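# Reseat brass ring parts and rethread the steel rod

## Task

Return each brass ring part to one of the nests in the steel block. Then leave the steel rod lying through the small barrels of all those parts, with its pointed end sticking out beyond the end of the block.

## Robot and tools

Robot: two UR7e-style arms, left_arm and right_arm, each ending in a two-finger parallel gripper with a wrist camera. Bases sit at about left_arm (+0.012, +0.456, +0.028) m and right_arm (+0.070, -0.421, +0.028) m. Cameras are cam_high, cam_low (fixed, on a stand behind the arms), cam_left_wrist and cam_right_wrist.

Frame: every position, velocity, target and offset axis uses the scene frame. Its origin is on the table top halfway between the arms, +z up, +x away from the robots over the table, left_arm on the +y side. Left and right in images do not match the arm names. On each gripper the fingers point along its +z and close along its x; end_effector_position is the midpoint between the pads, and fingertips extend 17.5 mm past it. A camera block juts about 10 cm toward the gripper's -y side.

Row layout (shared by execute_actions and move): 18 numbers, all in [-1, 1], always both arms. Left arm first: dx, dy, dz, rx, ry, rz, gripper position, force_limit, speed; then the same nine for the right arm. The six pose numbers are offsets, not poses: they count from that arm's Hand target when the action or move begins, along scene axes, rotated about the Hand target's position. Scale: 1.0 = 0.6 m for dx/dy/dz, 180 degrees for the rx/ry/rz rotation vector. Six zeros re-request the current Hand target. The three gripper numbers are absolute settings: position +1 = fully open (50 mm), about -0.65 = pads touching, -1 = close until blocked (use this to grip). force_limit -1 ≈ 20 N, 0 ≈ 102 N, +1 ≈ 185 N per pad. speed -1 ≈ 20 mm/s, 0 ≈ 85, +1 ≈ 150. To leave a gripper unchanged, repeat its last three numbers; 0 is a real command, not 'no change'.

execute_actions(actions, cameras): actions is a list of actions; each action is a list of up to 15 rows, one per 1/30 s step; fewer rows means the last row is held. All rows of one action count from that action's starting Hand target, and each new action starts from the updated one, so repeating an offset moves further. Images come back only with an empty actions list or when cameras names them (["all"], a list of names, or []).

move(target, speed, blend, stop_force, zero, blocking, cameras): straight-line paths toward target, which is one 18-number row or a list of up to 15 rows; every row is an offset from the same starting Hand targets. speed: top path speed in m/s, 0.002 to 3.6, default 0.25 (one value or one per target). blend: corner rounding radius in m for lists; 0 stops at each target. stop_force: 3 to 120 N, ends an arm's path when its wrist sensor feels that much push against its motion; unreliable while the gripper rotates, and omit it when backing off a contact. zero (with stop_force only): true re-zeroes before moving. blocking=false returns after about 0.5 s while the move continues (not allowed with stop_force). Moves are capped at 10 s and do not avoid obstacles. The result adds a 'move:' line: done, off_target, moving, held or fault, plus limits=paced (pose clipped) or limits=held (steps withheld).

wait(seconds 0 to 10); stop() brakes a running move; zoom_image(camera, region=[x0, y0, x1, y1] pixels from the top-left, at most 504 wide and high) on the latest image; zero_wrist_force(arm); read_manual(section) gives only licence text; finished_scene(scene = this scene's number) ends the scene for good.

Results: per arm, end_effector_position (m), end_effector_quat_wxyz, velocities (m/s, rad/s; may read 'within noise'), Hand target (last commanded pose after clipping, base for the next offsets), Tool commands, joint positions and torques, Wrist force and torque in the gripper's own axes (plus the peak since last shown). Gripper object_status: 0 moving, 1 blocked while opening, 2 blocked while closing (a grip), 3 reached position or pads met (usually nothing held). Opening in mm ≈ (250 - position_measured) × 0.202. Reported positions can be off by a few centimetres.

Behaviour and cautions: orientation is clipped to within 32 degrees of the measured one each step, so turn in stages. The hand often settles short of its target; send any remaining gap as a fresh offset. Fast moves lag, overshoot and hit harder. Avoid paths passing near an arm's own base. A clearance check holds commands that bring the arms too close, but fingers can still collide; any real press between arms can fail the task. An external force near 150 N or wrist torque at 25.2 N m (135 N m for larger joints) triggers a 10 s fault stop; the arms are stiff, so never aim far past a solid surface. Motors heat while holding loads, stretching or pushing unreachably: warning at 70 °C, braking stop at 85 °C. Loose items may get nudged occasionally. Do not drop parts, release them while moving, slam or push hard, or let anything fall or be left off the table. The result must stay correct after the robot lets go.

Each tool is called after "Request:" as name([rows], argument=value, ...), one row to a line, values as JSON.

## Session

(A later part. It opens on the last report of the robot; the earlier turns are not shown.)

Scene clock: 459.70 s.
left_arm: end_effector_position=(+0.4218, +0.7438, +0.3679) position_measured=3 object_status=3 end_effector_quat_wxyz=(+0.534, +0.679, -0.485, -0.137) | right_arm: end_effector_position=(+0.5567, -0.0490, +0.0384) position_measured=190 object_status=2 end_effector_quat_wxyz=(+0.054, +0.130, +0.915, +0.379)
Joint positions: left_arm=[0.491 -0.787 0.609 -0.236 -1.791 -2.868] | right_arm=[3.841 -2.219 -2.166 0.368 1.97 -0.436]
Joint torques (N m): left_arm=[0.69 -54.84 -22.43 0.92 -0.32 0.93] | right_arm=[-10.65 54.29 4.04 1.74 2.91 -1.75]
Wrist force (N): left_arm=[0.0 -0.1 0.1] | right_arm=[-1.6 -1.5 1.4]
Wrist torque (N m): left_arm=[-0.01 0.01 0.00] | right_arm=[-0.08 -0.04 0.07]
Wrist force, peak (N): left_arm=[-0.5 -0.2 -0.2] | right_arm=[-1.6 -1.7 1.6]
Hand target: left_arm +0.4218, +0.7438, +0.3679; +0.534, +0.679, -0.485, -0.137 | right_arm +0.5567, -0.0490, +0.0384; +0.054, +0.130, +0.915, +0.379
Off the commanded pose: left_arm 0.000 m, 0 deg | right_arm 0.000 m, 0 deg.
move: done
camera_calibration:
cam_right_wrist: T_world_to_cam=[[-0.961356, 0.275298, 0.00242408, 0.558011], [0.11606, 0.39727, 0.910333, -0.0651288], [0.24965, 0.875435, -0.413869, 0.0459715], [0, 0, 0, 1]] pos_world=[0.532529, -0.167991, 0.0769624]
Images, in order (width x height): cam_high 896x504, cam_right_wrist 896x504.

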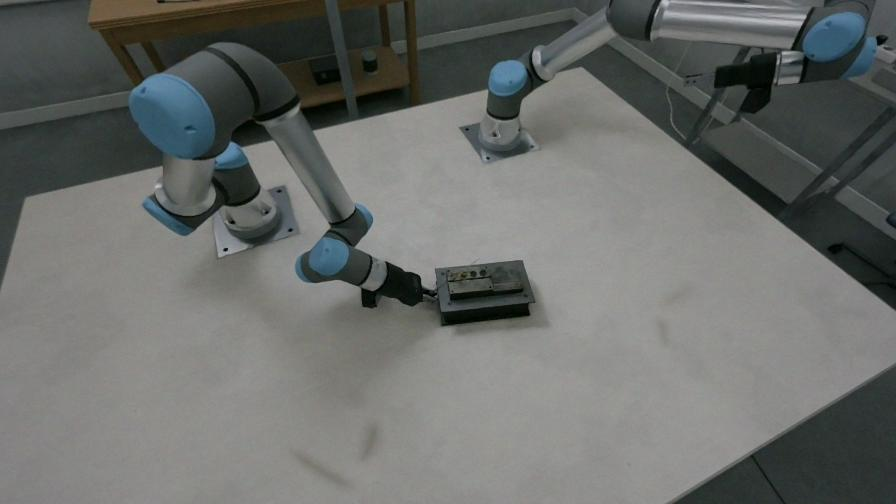

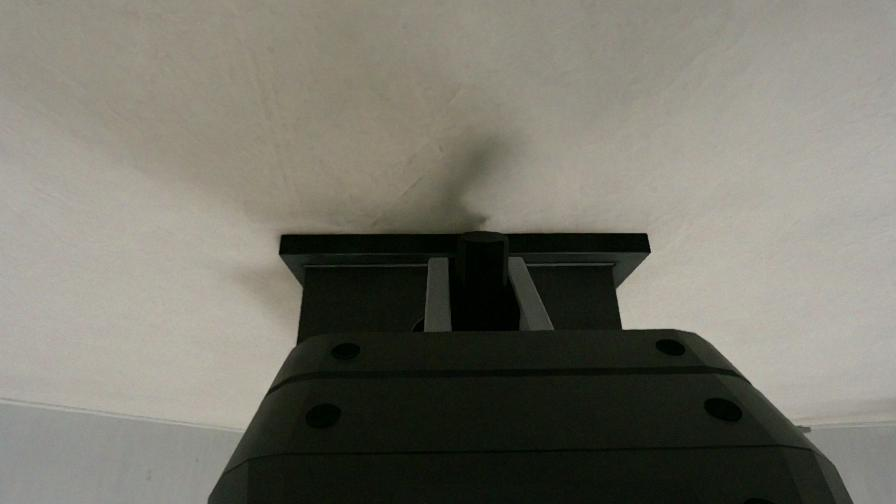

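Request:
move([
  [0,0,0,0,0,0,1,1,1,0,0,0.06,0,0,0,-1,-0.7,-1],
  [0,0,0,0,0,0,1,1,1,0,-0.04,0.25,0,0,0,-1,-0.7,-1],
], speed=[0.05,0.12], blend=0.01, cameras=["cam_right_wrist","cam_high","cam_low"])

Request:
zoom_image(camera="cam_low", region=[300, 100, 500, 350])

Scene clock: 480.70 s.
left_arm: end_effector_position=(+0.4218, +0.7438, +0.3679) position_measured=3 object_status=3 end_effector_quat_wxyz=(+0.534, +0.679, -0.485, -0.137) | right_arm: end_effector_position=(+0.5568, -0.0730, +0.1884) position_measured=190 object_status=2 end_effector_quat_wxyz=(+0.054, +0.130, +0.915, +0.379)
Joint positions: left_arm=[0.491 -0.787 0.609 -0.236 -1.791 -2.868] | right_arm=[3.8 -1.834 -2.148 -0.049 1.996 -0.471]
Joint torques (N m): left_arm=[0.37 -55.13 -22.17 0.97 -0.41 0.99] | right_arm=[9.22 41.39 11.73 2.01 -1.38 1.79]
Wrist force (N): left_arm=[-0.1 0.1 0.1] | right_arm=[-0.2 -2.2 1.8]
Wrist torque (N m): left_arm=[0.01 0.02 0.00] | right_arm=[-0.11 -0.04 0.03]
Wrist force, peak (N): left_arm=[-0.5 -0.1 -0.2] | right_arm=[-1.9 -3.8 2.1]
Hand target: left_arm +0.4218, +0.7438, +0.3679; +0.534, +0.679, -0.485, -0.137 | right_arm +0.5567, -0.0730, +0.1884; +0.054, +0.130, +0.915, +0.379
Off the commanded pose: left_arm 0.000 m, 0 deg | right_arm 0.000 m, 0 deg.
move: done
camera_calibration:
cam_right_wrist: T_world_to_cam=[[-0.961337, 0.275364, 0.00234608, 0.564371], [0.11597, 0.397113, 0.910413, -0.192158], [0.249764, 0.875486, -0.413693, 0.128947], [0, 0, 0, 1]] pos_world=[0.532629, -0.191991, 0.226963]
Images, in order (width x height): cam_high 896x504, cam_low 896x504, cam_right_wrist 896x504.

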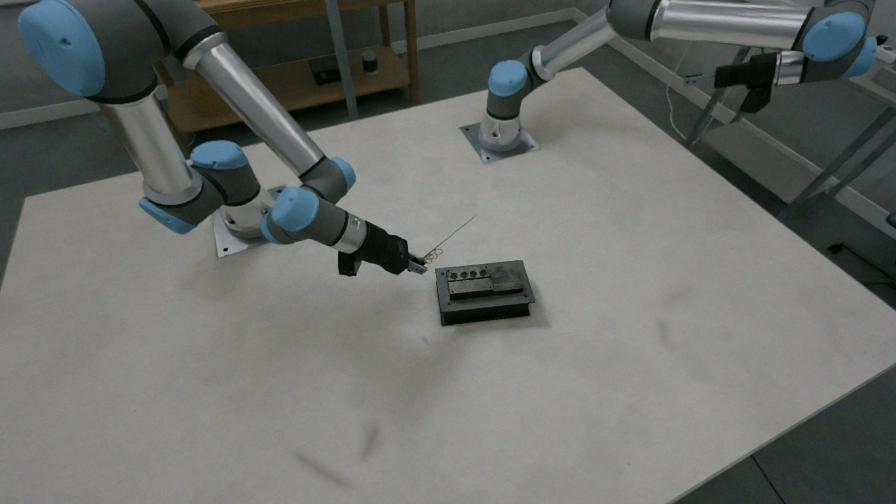

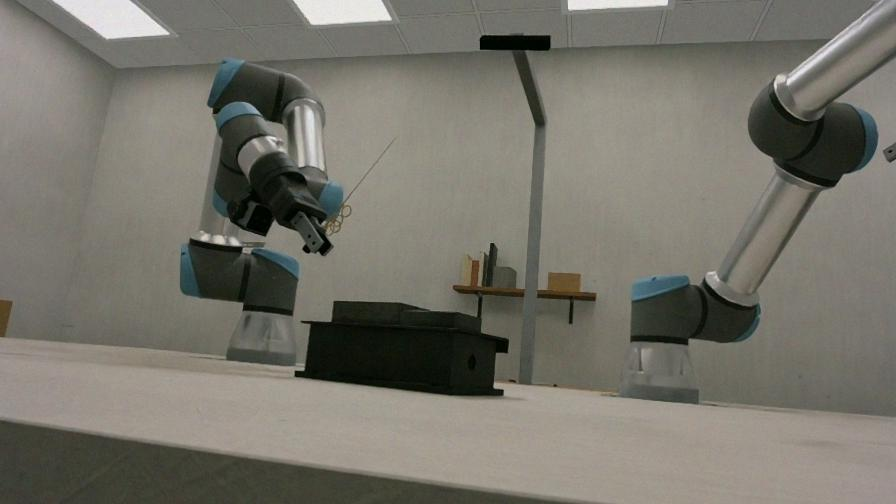

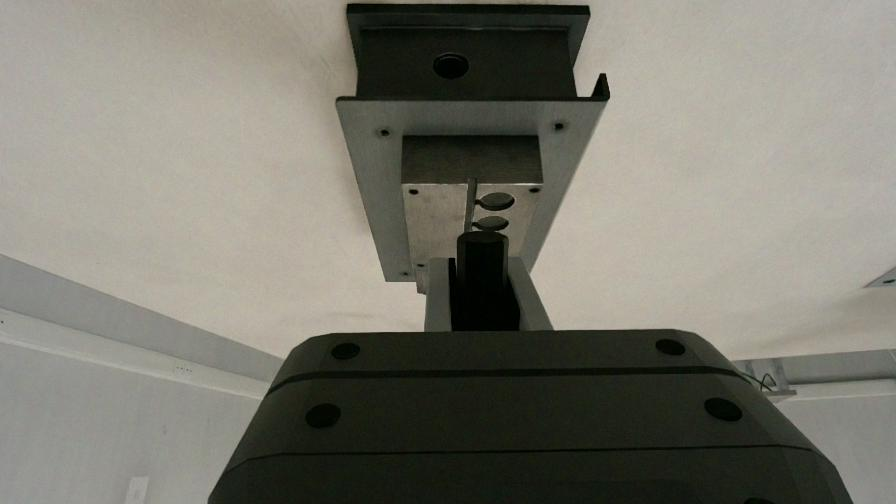

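Scaled by 2.016.

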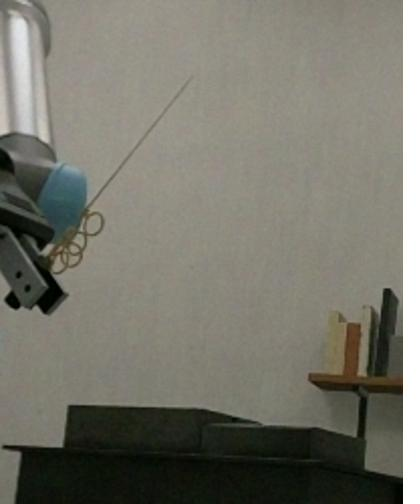

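Request:
move(target=[0,0,0,0,0,0,1,1,1,0.007,0.055,0.103,-0.24,0.07,0,-1,-0.7,-1], speed=0.1, cameras=["cam_right_wrist","cam_high","cam_low"])

Request:
zoom_image(camera="cam_low", region=[280, 60, 480, 310])

Request:
zoom_image(camera="cam_high", region=[400, 180, 540, 320])

Scene clock: 499.87 s.
left_arm: end_effector_position=(+0.4218, +0.7438, +0.3679) position_measured=3 object_status=3 end_effector_quat_wxyz=(+0.534, +0.679, -0.485, -0.137) | right_arm: end_effector_position=(+0.5609, -0.0400, +0.2501) position_measured=190 object_status=2 end_effector_quat_wxyz=(+0.000, +0.141, +0.990, +0.000)
Joint positions: left_arm=[0.491 -0.787 0.609 -0.236 -1.791 -2.868] | right_arm=[4.011 -1.871 -1.495 -1.347 1.572 -0.412]
Joint torques (N m): left_arm=[0.82 -55.36 -22.01 0.94 -0.41 1.06] | right_arm=[-11.07 54.68 30.83 1.23 1.93 -1.63]
Wrist force (N): left_arm=[0.0 -0.3 0.2] | right_arm=[-0.2 -0.4 0.6]
Wrist torque (N m): left_arm=[-0.05 0.00 0.00] | right_arm=[-0.04 0.01 -0.05]
Wrist force, peak (N): left_arm=[-0.5 0.3 -0.2] | right_arm=[-0.1 -3.2 1.7]
Hand target: left_arm +0.4218, +0.7438, +0.3679; +0.534, +0.679, -0.485, -0.137 | right_arm +0.5609, -0.0400, +0.2502; +0.000, +0.141, +0.990, +0.000
Off the commanded pose: left_arm 0.000 m, 0 deg | right_arm 0.000 m, 0 deg.
move: done
camera_calibration:
cam_right_wrist: T_world_to_cam=[[-0.960499, 0.278234, 0.00523173, 0.557985], [0.262295, 0.898877, 0.351029, -0.184034], [0.0929654, 0.338535, -0.93635, 0.321703], [0, 0, 0, 1]] pos_world=[0.554308, -0.0987338, 0.362909]
Images, in order (width x height): cam_high 896x504, cam_low 896x504, cam_right_wrist 896x504.

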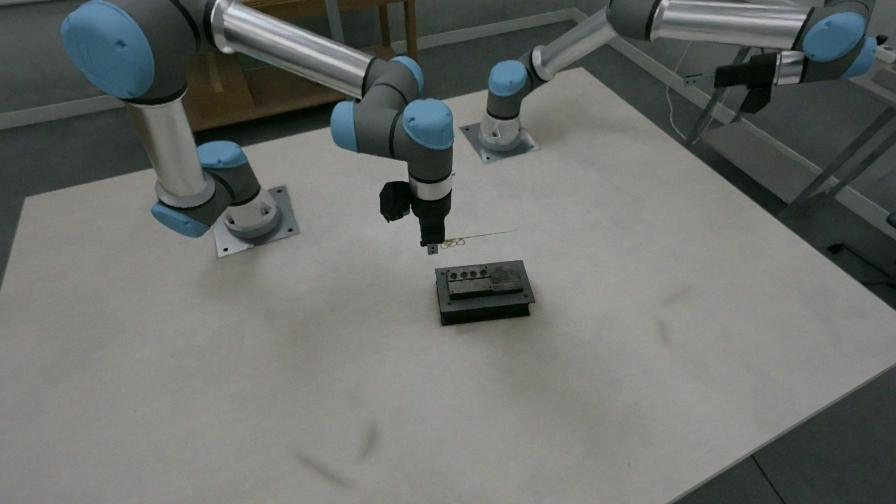

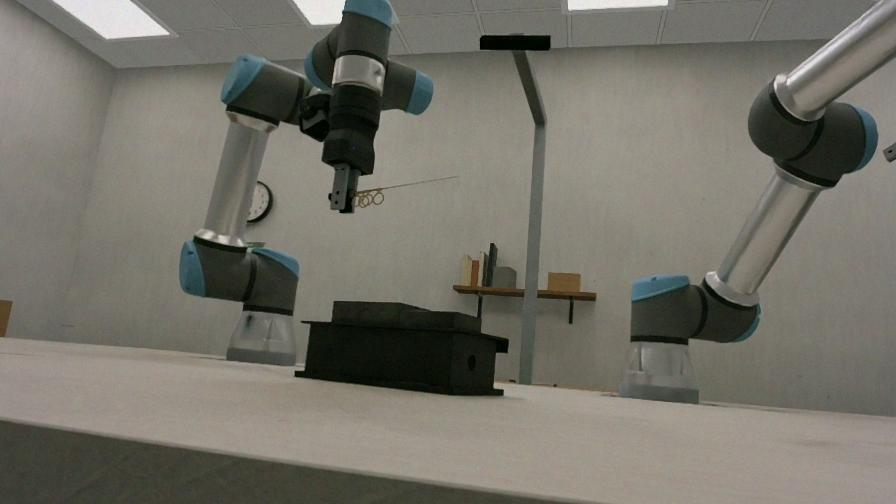

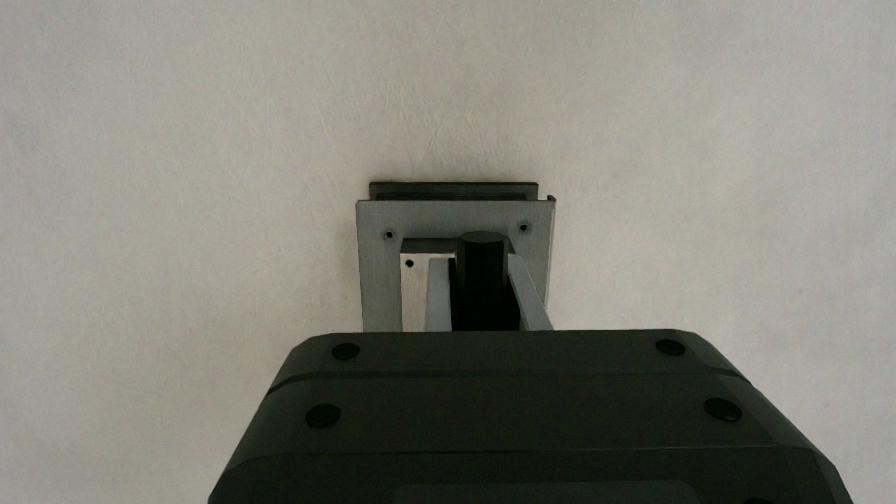

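Scaled by 2.016.

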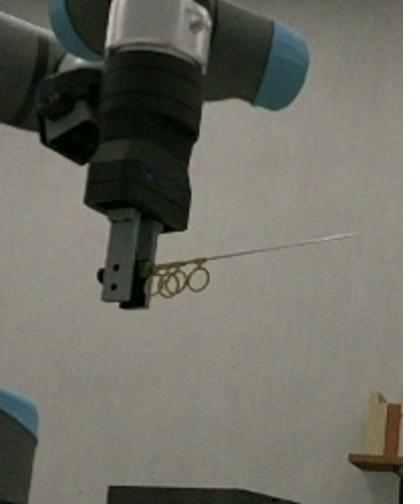

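Scaled by 3.600.

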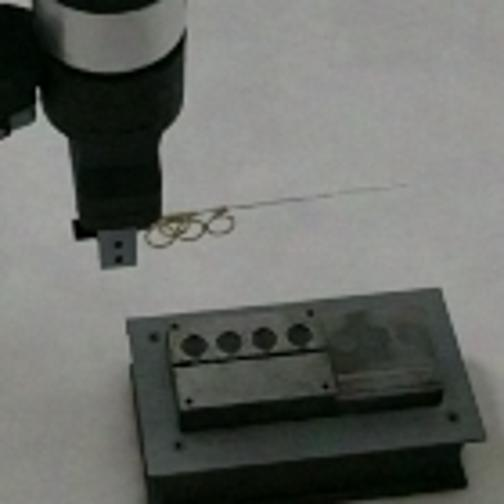

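Request:
move(target=[0.167,-0.65,0.083,0.2253,-0.0339,0.2661,1,1,1,0,0,0,0,0,0,-1,-0.7,-1], cameras=["cam_left_wrist","cam_high"])

Scene clock: 539.00 s.
left_arm: end_effector_position=(+0.5219, +0.3538, +0.4177) position_measured=3 object_status=3 end_effector_quat_wxyz=(+0.256, +0.958, -0.125, -0.033) end_effector_velocity=(+0.001, +0.000, +0.000) end_effector_angular_velocity=(+0.000, -0.001, +0.004) | right_arm: end_effector_position=(+0.5609, -0.0400, +0.2502) position_measured=190 object_status=2 end_effector_quat_wxyz=(+0.000, +0.141, +0.990, +0.000)
Joint positions: left_arm=[-0.174 -1.486 1.406 -1.46 -2.093 -4.65] | right_arm=[4.011 -1.871 -1.495 -1.347 1.572 -0.412]
Joint velocities: left_arm=[-0.001 0 0 -0.004 0 -0.005] | right_arm=[within noise]
Joint torques (N m): left_arm=[-11.33 -17.25 -37.73 -4.79 -1.11 -1] | right_arm=[-10.93 53.12 18.22 5.53 2.26 -1.71]
Wrist force (N): left_arm=[-0.8 0.6 1.9] | right_arm=[-0.2 -0.5 0.8]
Wrist torque (N m): left_arm=[0.17 0.14 0.22] | right_arm=[-0.06 0.00 -0.06]
Wrist force, peak (N): left_arm=[0.5 3.4 2.5] | right_arm=[-0.2 -0.8 0.8]
Hand target: left_arm +0.5220, +0.3538, +0.4177; +0.256, +0.958, -0.125, -0.033 | right_arm +0.5609, -0.0400, +0.2502; +0.000, +0.141, +0.990, +0.000
Off the commanded pose: left_arm 0.000 m, 0 deg | right_arm 0.000 m, 0 deg.
move: done
camera_calibration:
cam_left_wrist: T_world_to_cam=[[0.967872, -0.251435, 0.0021643, -0.407694], [-0.164365, -0.626145, 0.762185, 0.00839915], [-0.190285, -0.738053, -0.647355, 0.76471], [0, 0, 0, 1]] pos_world=[0.541489, 0.467147, 0.48952]
Images, in order (width x height): cam_high 896x504, cam_left_wrist 896x504.

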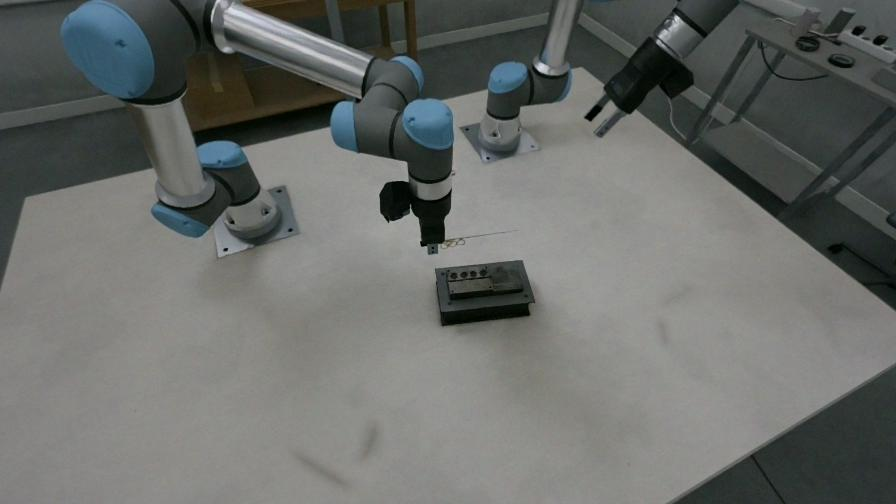

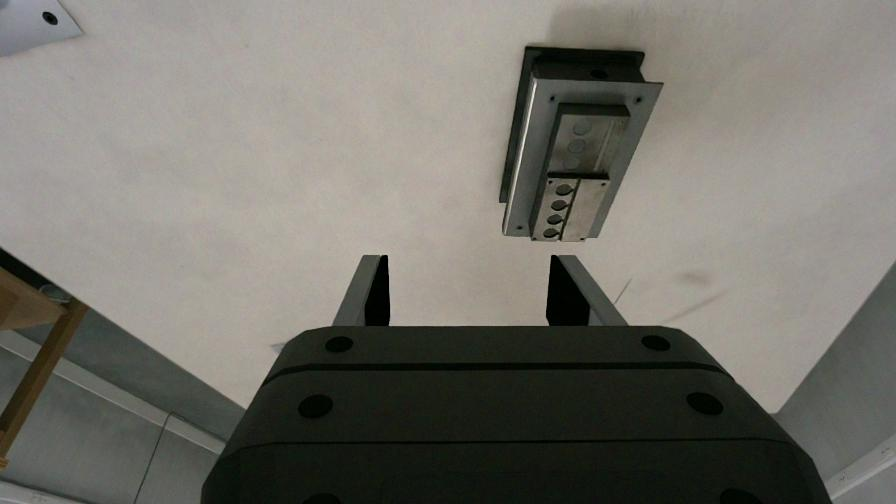

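Request:
move(target=[0.11,-0.44,-0.07,0,0,0,1,1,1,0,0,0,0,0,0,-1,-0.7,-1], cameras=["cam_left_wrist","cam_high"], speed=0.2)

Request:
zoom_image(camera="cam_left_wrist", region=[340, 150, 600, 340])

Scene clock: 543.87 s.
left_arm: end_effector_position=(+0.5880, +0.0899, +0.3757) position_measured=3 object_status=3 end_effector_quat_wxyz=(+0.256, +0.958, -0.125, -0.033) | right_arm: end_effector_position=(+0.5609, -0.0400, +0.2502) position_measured=190 object_status=2 end_effector_quat_wxyz=(+0.000, +0.141, +0.990, +0.000)
Joint positions: left_arm=[-0.55 -1.208 1.222 -1.766 -2.064 -5.08] | right_arm=[4.011 -1.871 -1.495 -1.347 1.572 -0.412]
Joint torques (N m): left_arm=[-1.59 -36.82 -24.76 -4.35 -3.59 -1.02] | right_arm=[-11.08 52.51 18.6 5.56 2.25 -1.65]
Wrist force (N): left_arm=[-0.8 0.7 1.8] | right_arm=[-0.3 -0.6 0.7]
Wrist torque (N m): left_arm=[0.21 0.08 0.09] | right_arm=[-0.06 0.02 -0.05]
Wrist force, peak (N): left_arm=[0.4 2.9 3.8] | right_arm=[-0.2 -0.8 0.9]
Hand target: left_arm +0.5880, +0.0898, +0.3757; +0.256, +0.958, -0.125, -0.033 | right_arm +0.5609, -0.0400, +0.2502; +0.000, +0.141, +0.990, +0.000
Off the commanded pose: left_arm 0.000 m, 0 deg | right_arm 0.000 m, 0 deg.
move: done
camera_calibration:
cam_left_wrist: T_world_to_cam=[[0.967803, -0.251697, 0.00240944, -0.537974], [-0.164769, -0.626262, 0.762002, -0.113753], [-0.190284, -0.737865, -0.64757, 0.555376], [0, 0, 0, 1]] pos_world=[0.607589, 0.203147, 0.447621]
Images, in order (width x height): cam_high 896x504, cam_left_wrist 896x504.

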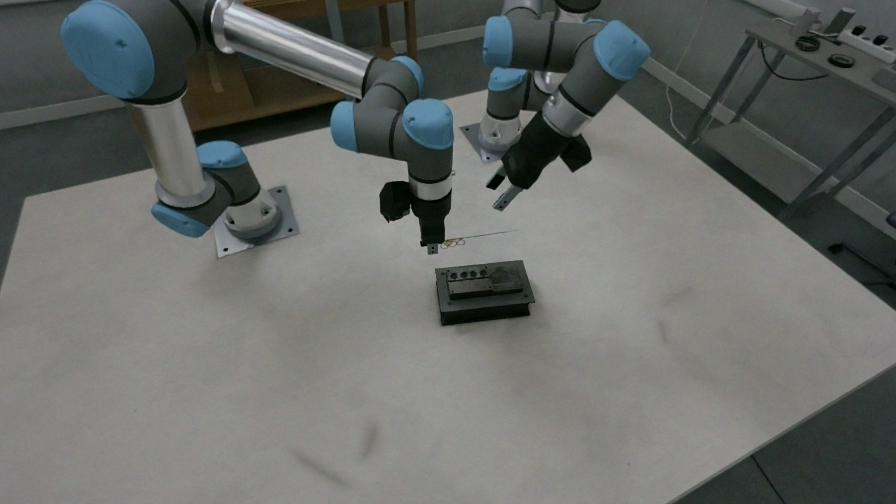

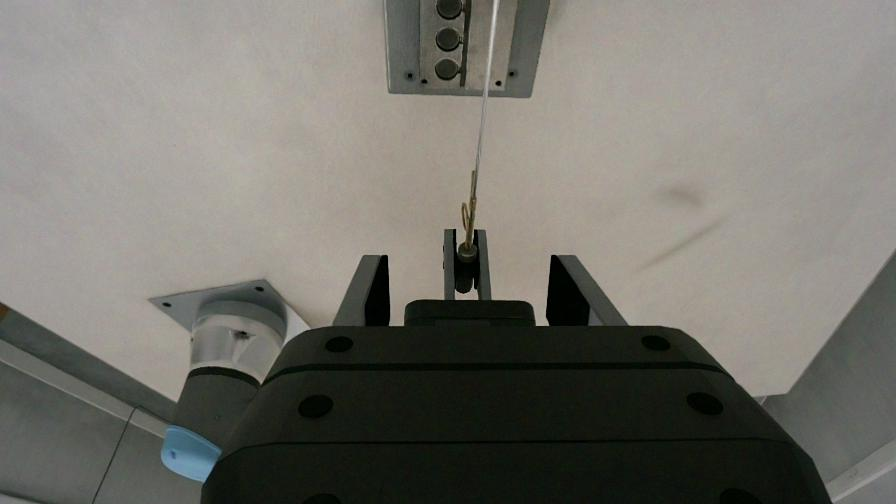

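Scaled by 1.938.

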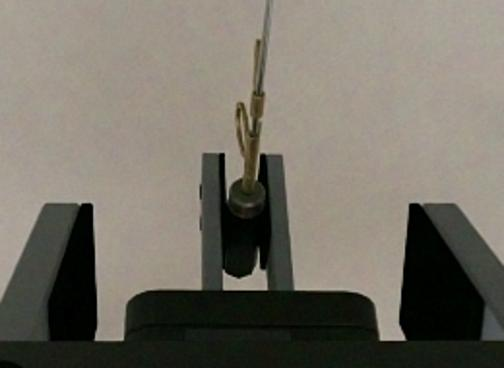

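Request:
zoom_image(camera="cam_left_wrist", region=[430, 150, 520, 300])

Scaled by 3.360.

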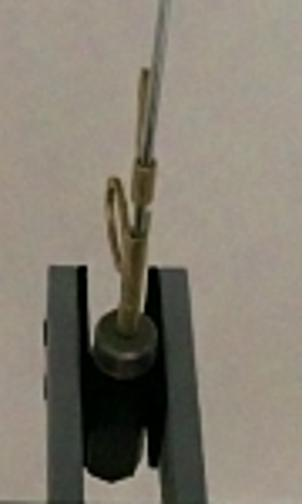

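Request:
move(target=[0.0,-0.0392,-0.0795,0,0,0,0,0,0,0,0,0,-0.0187,0.0054,0,-1,-0.7,-1], cameras=["cam_left_wrist","cam_low"], speed=0.1)

Request:
zoom_image(camera="cam_left_wrist", region=[400, 100, 550, 300])

Request:
zoom_image(camera="cam_low", region=[310, 100, 510, 250])

Scene clock: 592.20 s.
left_arm: end_effector_position=(+0.5879, +0.0662, +0.3278) position_measured=152 object_status=3 end_effector_quat_wxyz=(+0.256, +0.958, -0.125, -0.033) | right_arm: end_effector_position=(+0.5609, -0.0399, +0.2501) position_measured=190 object_status=2 end_effector_quat_wxyz=(-0.005, +0.141, +0.990, -0.030)
Joint positions: left_arm=[-0.581 -1.176 1.303 -1.895 -2.058 -5.114] | right_arm=[4.021 -1.899 -1.443 -1.427 1.547 -0.401]
Joint torques (N m): left_arm=[13.22 -57.7 -38.83 -4.35 -1.19 1.3] | right_arm=[-9.16 55.67 19.24 4.7 2.22 -1.78]
Wrist force (N): left_arm=[-0.8 0.7 1.8] | right_arm=[-0.2 -0.5 0.5]
Wrist torque (N m): left_arm=[0.18 0.08 0.12] | right_arm=[-0.07 0.02 -0.08]
Wrist force, peak (N): left_arm=[-0.9 0.2 3.8] | right_arm=[-0.4 -1.1 1.0]
Hand target: left_arm +0.5880, +0.0662, +0.3280; +0.256, +0.958, -0.125, -0.033 | right_arm +0.5609, -0.0400, +0.2502; -0.005, +0.141, +0.990, -0.030
Off the commanded pose: left_arm 0.000 m, 0 deg | right_arm 0.000 m, 0 deg.
move: done
camera_calibration:
cam_left_wrist: T_world_to_cam=[[0.967777, -0.251799, 0.00200306, -0.543628], [-0.164579, -0.626489, 0.761856, -0.0921127], [-0.19058, -0.737637, -0.647743, 0.507078], [0, 0, 0, 1]] pos_world=[0.60759, 0.179447, 0.399722]
Images, in order (width x height): cam_low 896x504, cam_left_wrist 896x504.

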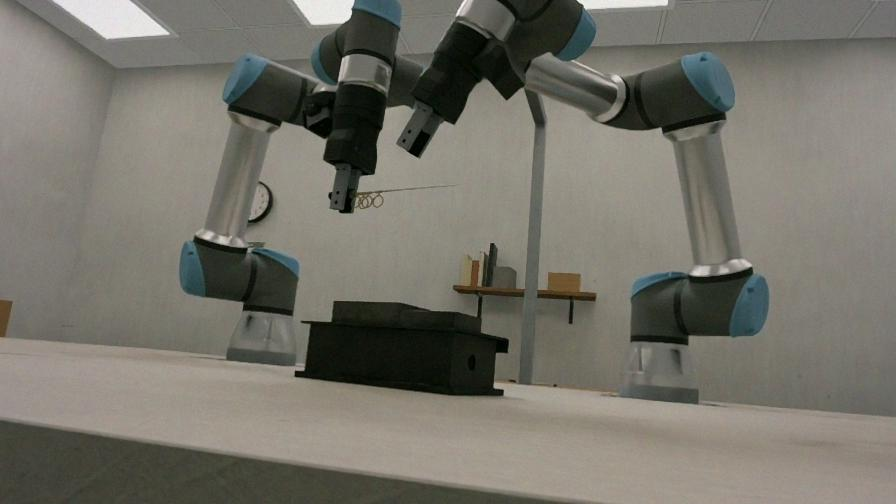

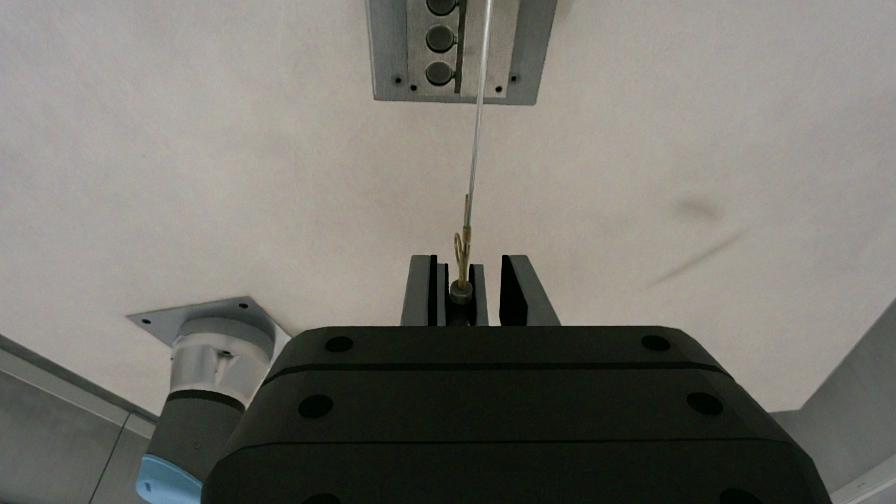

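Scaled by 2.520.

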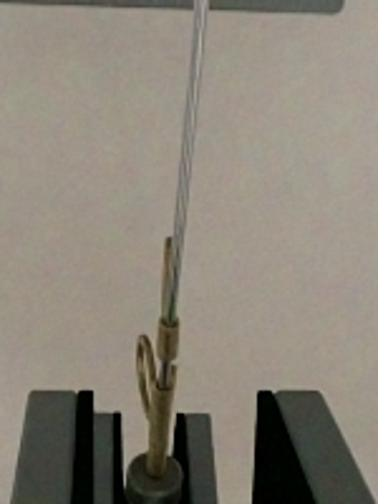

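Scaled by 2.520.

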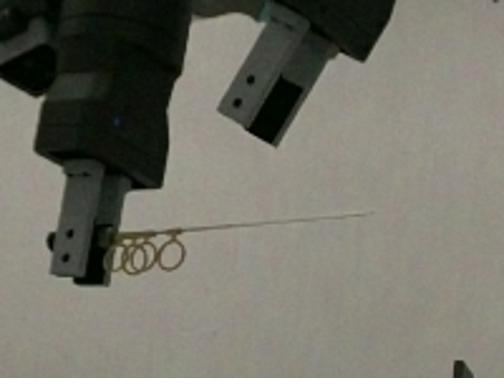

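Request:
move(target=[-0.005,-0.0353,-0.0767,0,0,0,0,0,0,0,0,0,0,0,0.0083,-1,-0.7,-1], cameras=["cam_left_wrist","cam_low"], speed=0.08)

Request:
zoom_image(camera="cam_left_wrist", region=[390, 180, 550, 330])

Request:
zoom_image(camera="cam_low", region=[310, 130, 470, 240])

Scene clock: 624.97 s.
left_arm: end_effector_position=(+0.5849, +0.0450, +0.2818) position_measured=152 object_status=3 end_effector_quat_wxyz=(+0.256, +0.958, -0.125, -0.033) | right_arm: end_effector_position=(+0.5609, -0.0400, +0.2502) position_measured=190 object_status=2 end_effector_quat_wxyz=(-0.004, +0.128, +0.991, -0.030)
Joint positions: left_arm=[-0.61 -1.14 1.375 -2.017 -2.053 -5.146] | right_arm=[4.022 -1.899 -1.444 -1.426 1.546 -0.427]
Joint torques (N m): left_arm=[13.16 -59.69 -40.49 -3.81 -0.83 1.38] | right_arm=[9.1 54.24 19.21 5.23 -1.54 1.63]
Wrist force (N): left_arm=[-1.0 0.3 2.2] | right_arm=[-0.4 -0.4 0.6]
Wrist torque (N m): left_arm=[0.11 0.12 0.16] | right_arm=[-0.05 0.04 -0.01]
Wrist force, peak (N): left_arm=[-1.1 0.2 4.0] | right_arm=[-0.2 -0.7 0.8]
Hand target: left_arm +0.5850, +0.0451, +0.2820; +0.256, +0.958, -0.125, -0.033 | right_arm +0.5609, -0.0400, +0.2502; -0.004, +0.128, +0.991, -0.030
Off the commanded pose: left_arm 0.000 m, 0 deg | right_arm 0.000 m, 0 deg.
move: done
camera_calibration:
cam_left_wrist: T_world_to_cam=[[0.967777, -0.251799, 0.00200306, -0.545849], [-0.164579, -0.626489, 0.761856, -0.0707964], [-0.19058, -0.737637, -0.647743, 0.461127], [0, 0, 0, 1]] pos_world=[0.60449, 0.158347, 0.353722]
Images, in order (width x height): cam_low 896x504, cam_left_wrist 896x504.

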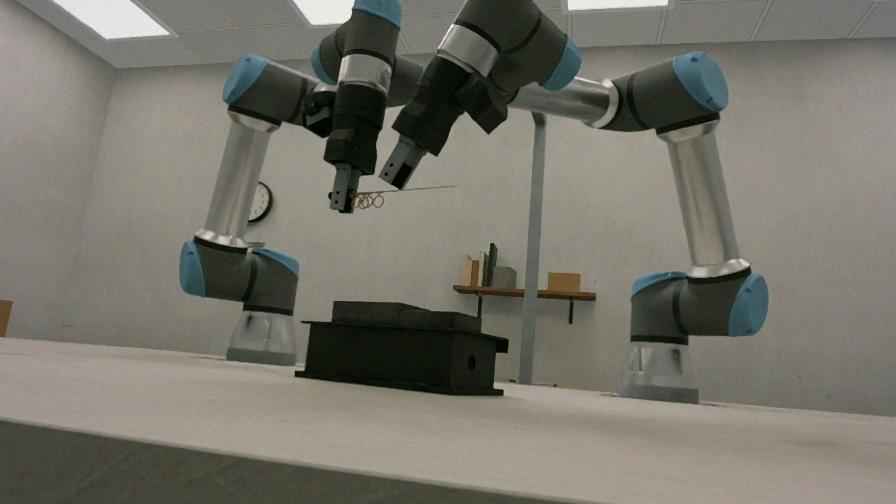

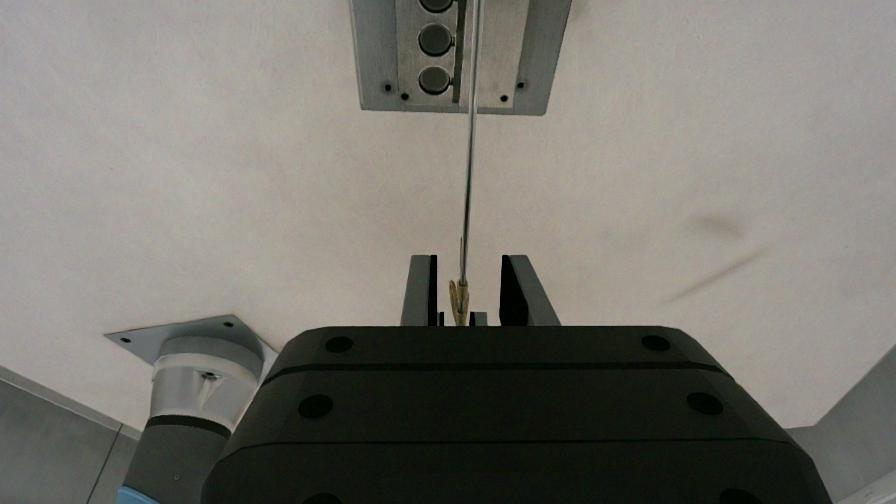

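Scaled by 3.150.

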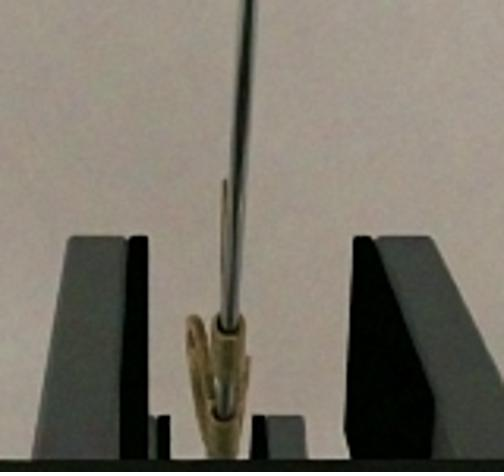

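Scaled by 3.150.

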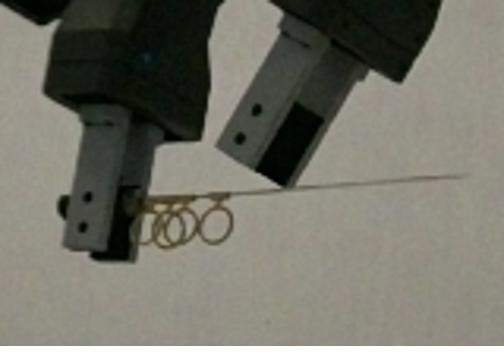

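Request:
move(target=[-0.0077,-0.0250,-0.0433,0,0,0,0,0,0,0,0,0,0,0,0,-1,-0.7,-1], cameras=["cam_left_wrist","cam_low","cam_high"], speed=0.05)

Request:
zoom_image(camera="cam_high", region=[420, 200, 500, 260])

Request:
zoom_image(camera="cam_low", region=[310, 130, 470, 240])

Scene clock: 641.77 s.
left_arm: end_effector_position=(+0.5802, +0.0300, +0.2556) position_measured=152 object_status=3 end_effector_quat_wxyz=(+0.256, +0.958, -0.125, -0.034) end_effector_velocity=(+0.000, +0.001, +0.002) end_effector_angular_velocity=(+0.000, -0.001, -0.001) | right_arm: end_effector_position=(+0.5609, -0.0400, +0.2502) position_measured=190 object_status=2 end_effector_quat_wxyz=(-0.004, +0.128, +0.991, -0.030)
Joint positions: left_arm=[-0.632 -1.117 1.412 -2.089 -2.048 -5.171] | right_arm=[4.022 -1.899 -1.444 -1.426 1.546 -0.427]
Joint velocities: left_arm=[0.001 -0.002 -0.003 0.005 0 0.003] | right_arm=[within noise]
Joint torques (N m): left_arm=[10.2 -58.54 -41.79 -1.84 0.07 1.35] | right_arm=[9.01 43.01 30.92 0.98 1.95 1.53]
Wrist force (N): left_arm=[-1.0 0.8 2.2] | right_arm=[-0.1 -0.5 0.6]
Wrist torque (N m): left_arm=[0.20 0.14 0.19] | right_arm=[-0.07 -0.01 -0.01]
Wrist force, peak (N): left_arm=[-0.9 0.3 3.2] | right_arm=[-0.1 -0.5 0.9]
Hand target: left_arm +0.5804, +0.0301, +0.2560; +0.256, +0.958, -0.125, -0.033 | right_arm +0.5609, -0.0400, +0.2502; -0.004, +0.128, +0.991, -0.030
Off the commanded pose: left_arm 0.000 m, 0 deg | right_arm 0.000 m, 0 deg.
move: done
camera_calibration:
cam_left_wrist: T_world_to_cam=[[0.967778, -0.251797, 0.00184866, -0.545097], [-0.16446, -0.626506, 0.761868, -0.0611256], [-0.190678, -0.737623, -0.64773, 0.432193], [0, 0, 0, 1]] pos_world=[0.59989, 0.143247, 0.327522]
Images, in order (width x height): cam_high 896x504, cam_low 896x504, cam_left_wrist 896x504.

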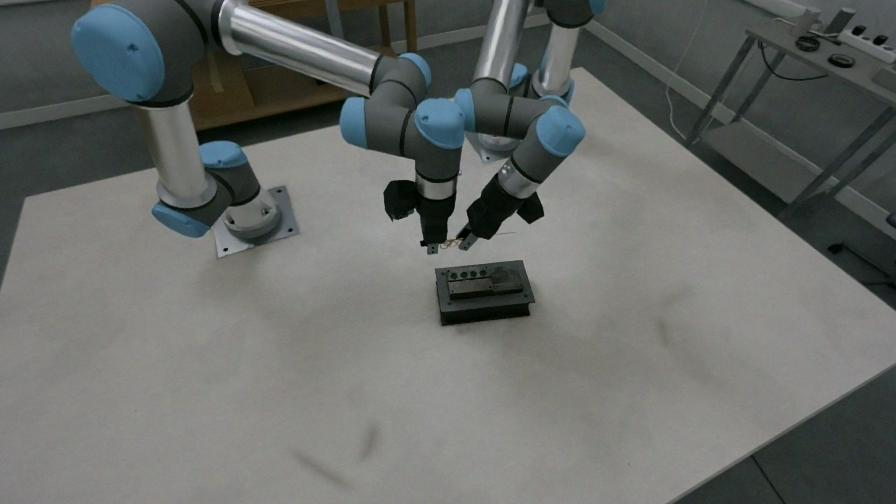

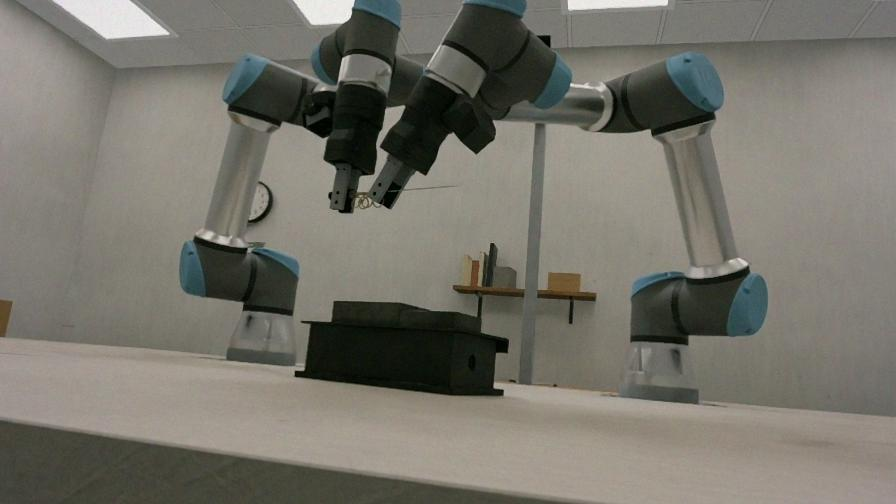

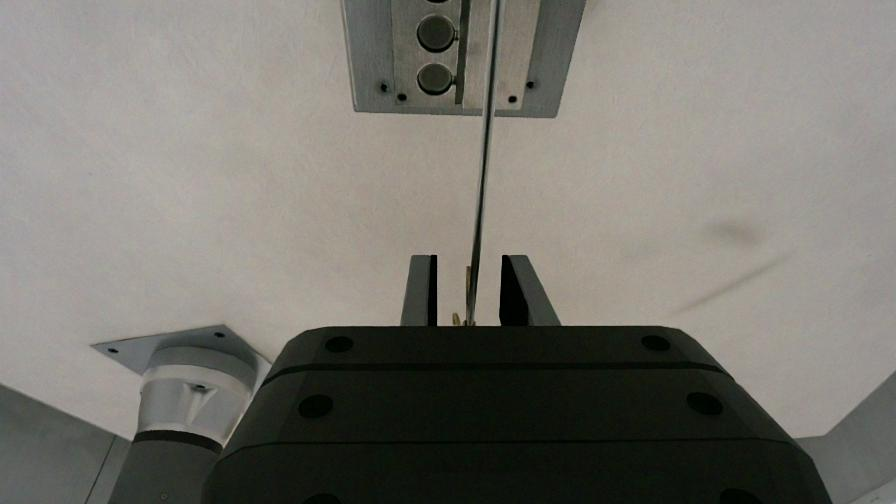

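Scaled by 6.300.

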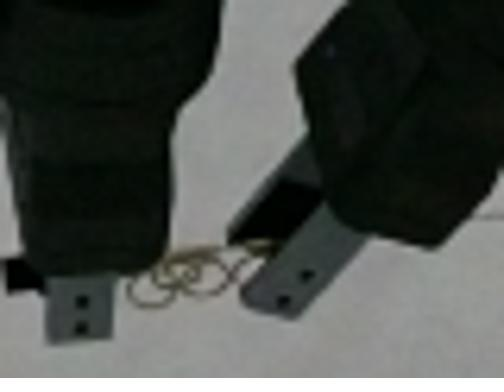

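Scaled by 3.150.

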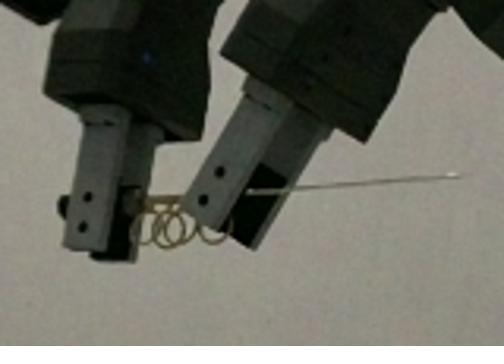

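Request:
zoom_image(camera="cam_low", region=[350, 170, 410, 220])

Scaled by 8.400.

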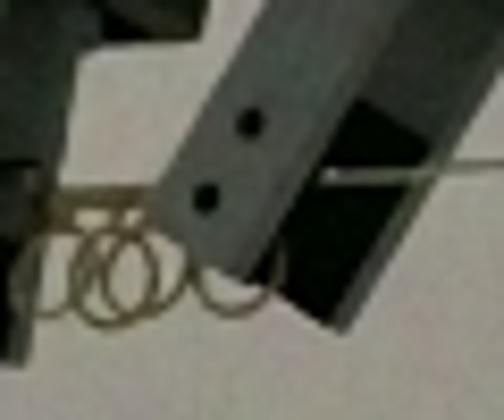

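Request:
move(target=[-0.0026,-0.0097,0.0033,0,0,0,0,0,0,0,0,0,0,0,0,-1,-0.7,-1], cameras=["cam_left_wrist","cam_low"], speed=0.05)

Request:
zoom_image(camera="cam_low", region=[350, 170, 410, 220])

Scene clock: 671.57 s.
left_arm: end_effector_position=(+0.5788, +0.0241, +0.2581) position_measured=152 object_status=3 end_effector_quat_wxyz=(+0.256, +0.958, -0.125, -0.033) | right_arm: end_effector_position=(+0.5609, -0.0400, +0.2502) position_measured=190 object_status=2 end_effector_quat_wxyz=(-0.004, +0.128, +0.991, -0.030)
Joint positions: left_arm=[-0.64 -1.115 1.404 -2.088 -2.046 -5.18] | right_arm=[4.022 -1.899 -1.444 -1.426 1.546 -0.427]
Joint torques (N m): left_arm=[3.94 -35.33 -29.05 -2.31 1.03 1.2] | right_arm=[8.23 36.78 31.41 1.01 1.81 1.64]
Wrist force (N): left_arm=[-0.8 0.6 2.2] | right_arm=[0.1 -0.6 0.8]
Wrist torque (N m): left_arm=[0.18 0.12 0.22] | right_arm=[-0.07 -0.04 -0.01]
Wrist force, peak (N): left_arm=[-1.3 0.7 2.4] | right_arm=[-0.1 -0.7 0.8]
Hand target: left_arm +0.5788, +0.0242, +0.2580; +0.256, +0.958, -0.125, -0.033 | right_arm +0.5609, -0.0400, +0.2502; -0.004, +0.128, +0.991, -0.030
Off the commanded pose: left_arm 0.000 m, 0 deg | right_arm 0.000 m, 0 deg.
move: done
camera_calibration:
cam_left_wrist: T_world_to_cam=[[0.96782, -0.251634, 0.00236981, -0.545328], [-0.164687, -0.626234, 0.762043, -0.0667923], [-0.190272, -0.73791, -0.647522, 0.428911], [0, 0, 0, 1]] pos_world=[0.598389, 0.137447, 0.32992]
Images, in order (width x height): cam_low 896x504, cam_left_wrist 896x504.

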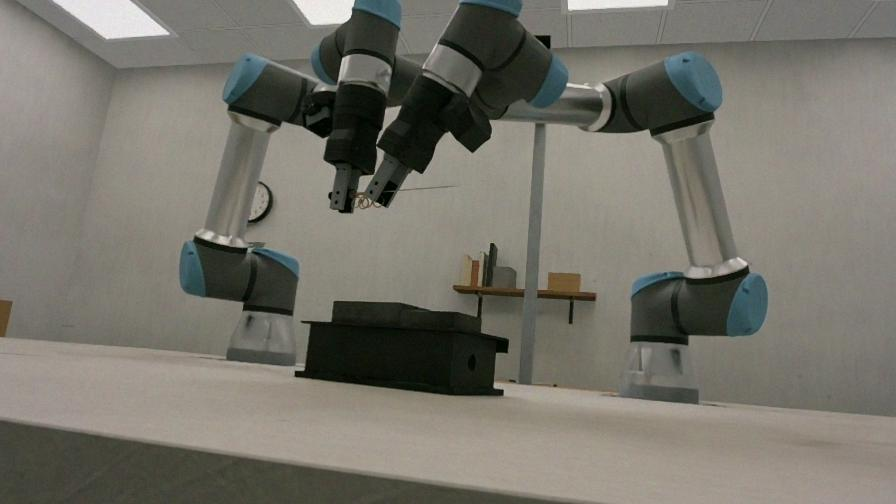

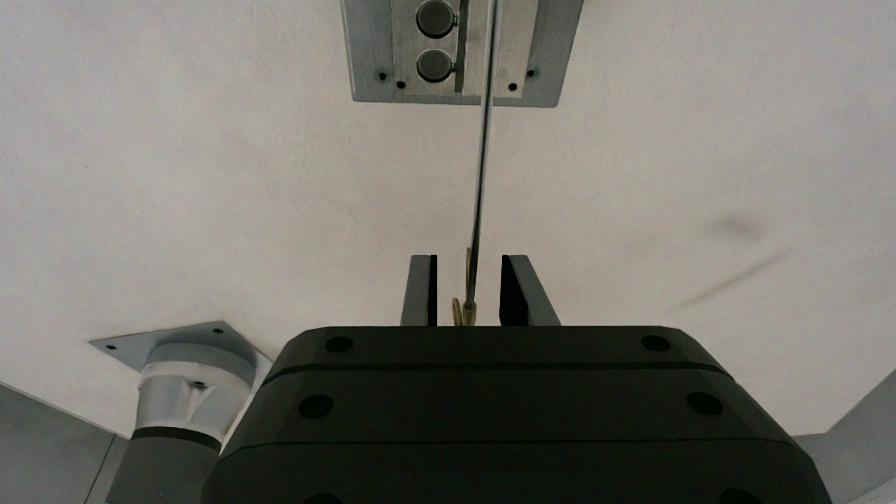

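Scaled by 8.400.

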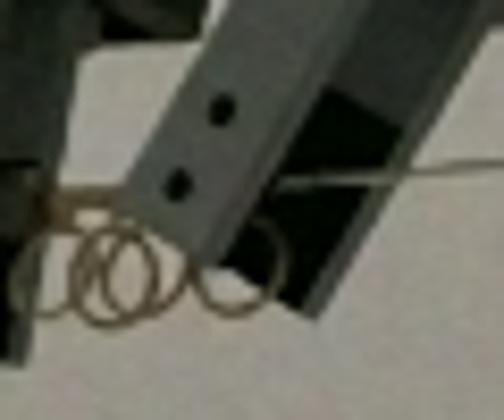

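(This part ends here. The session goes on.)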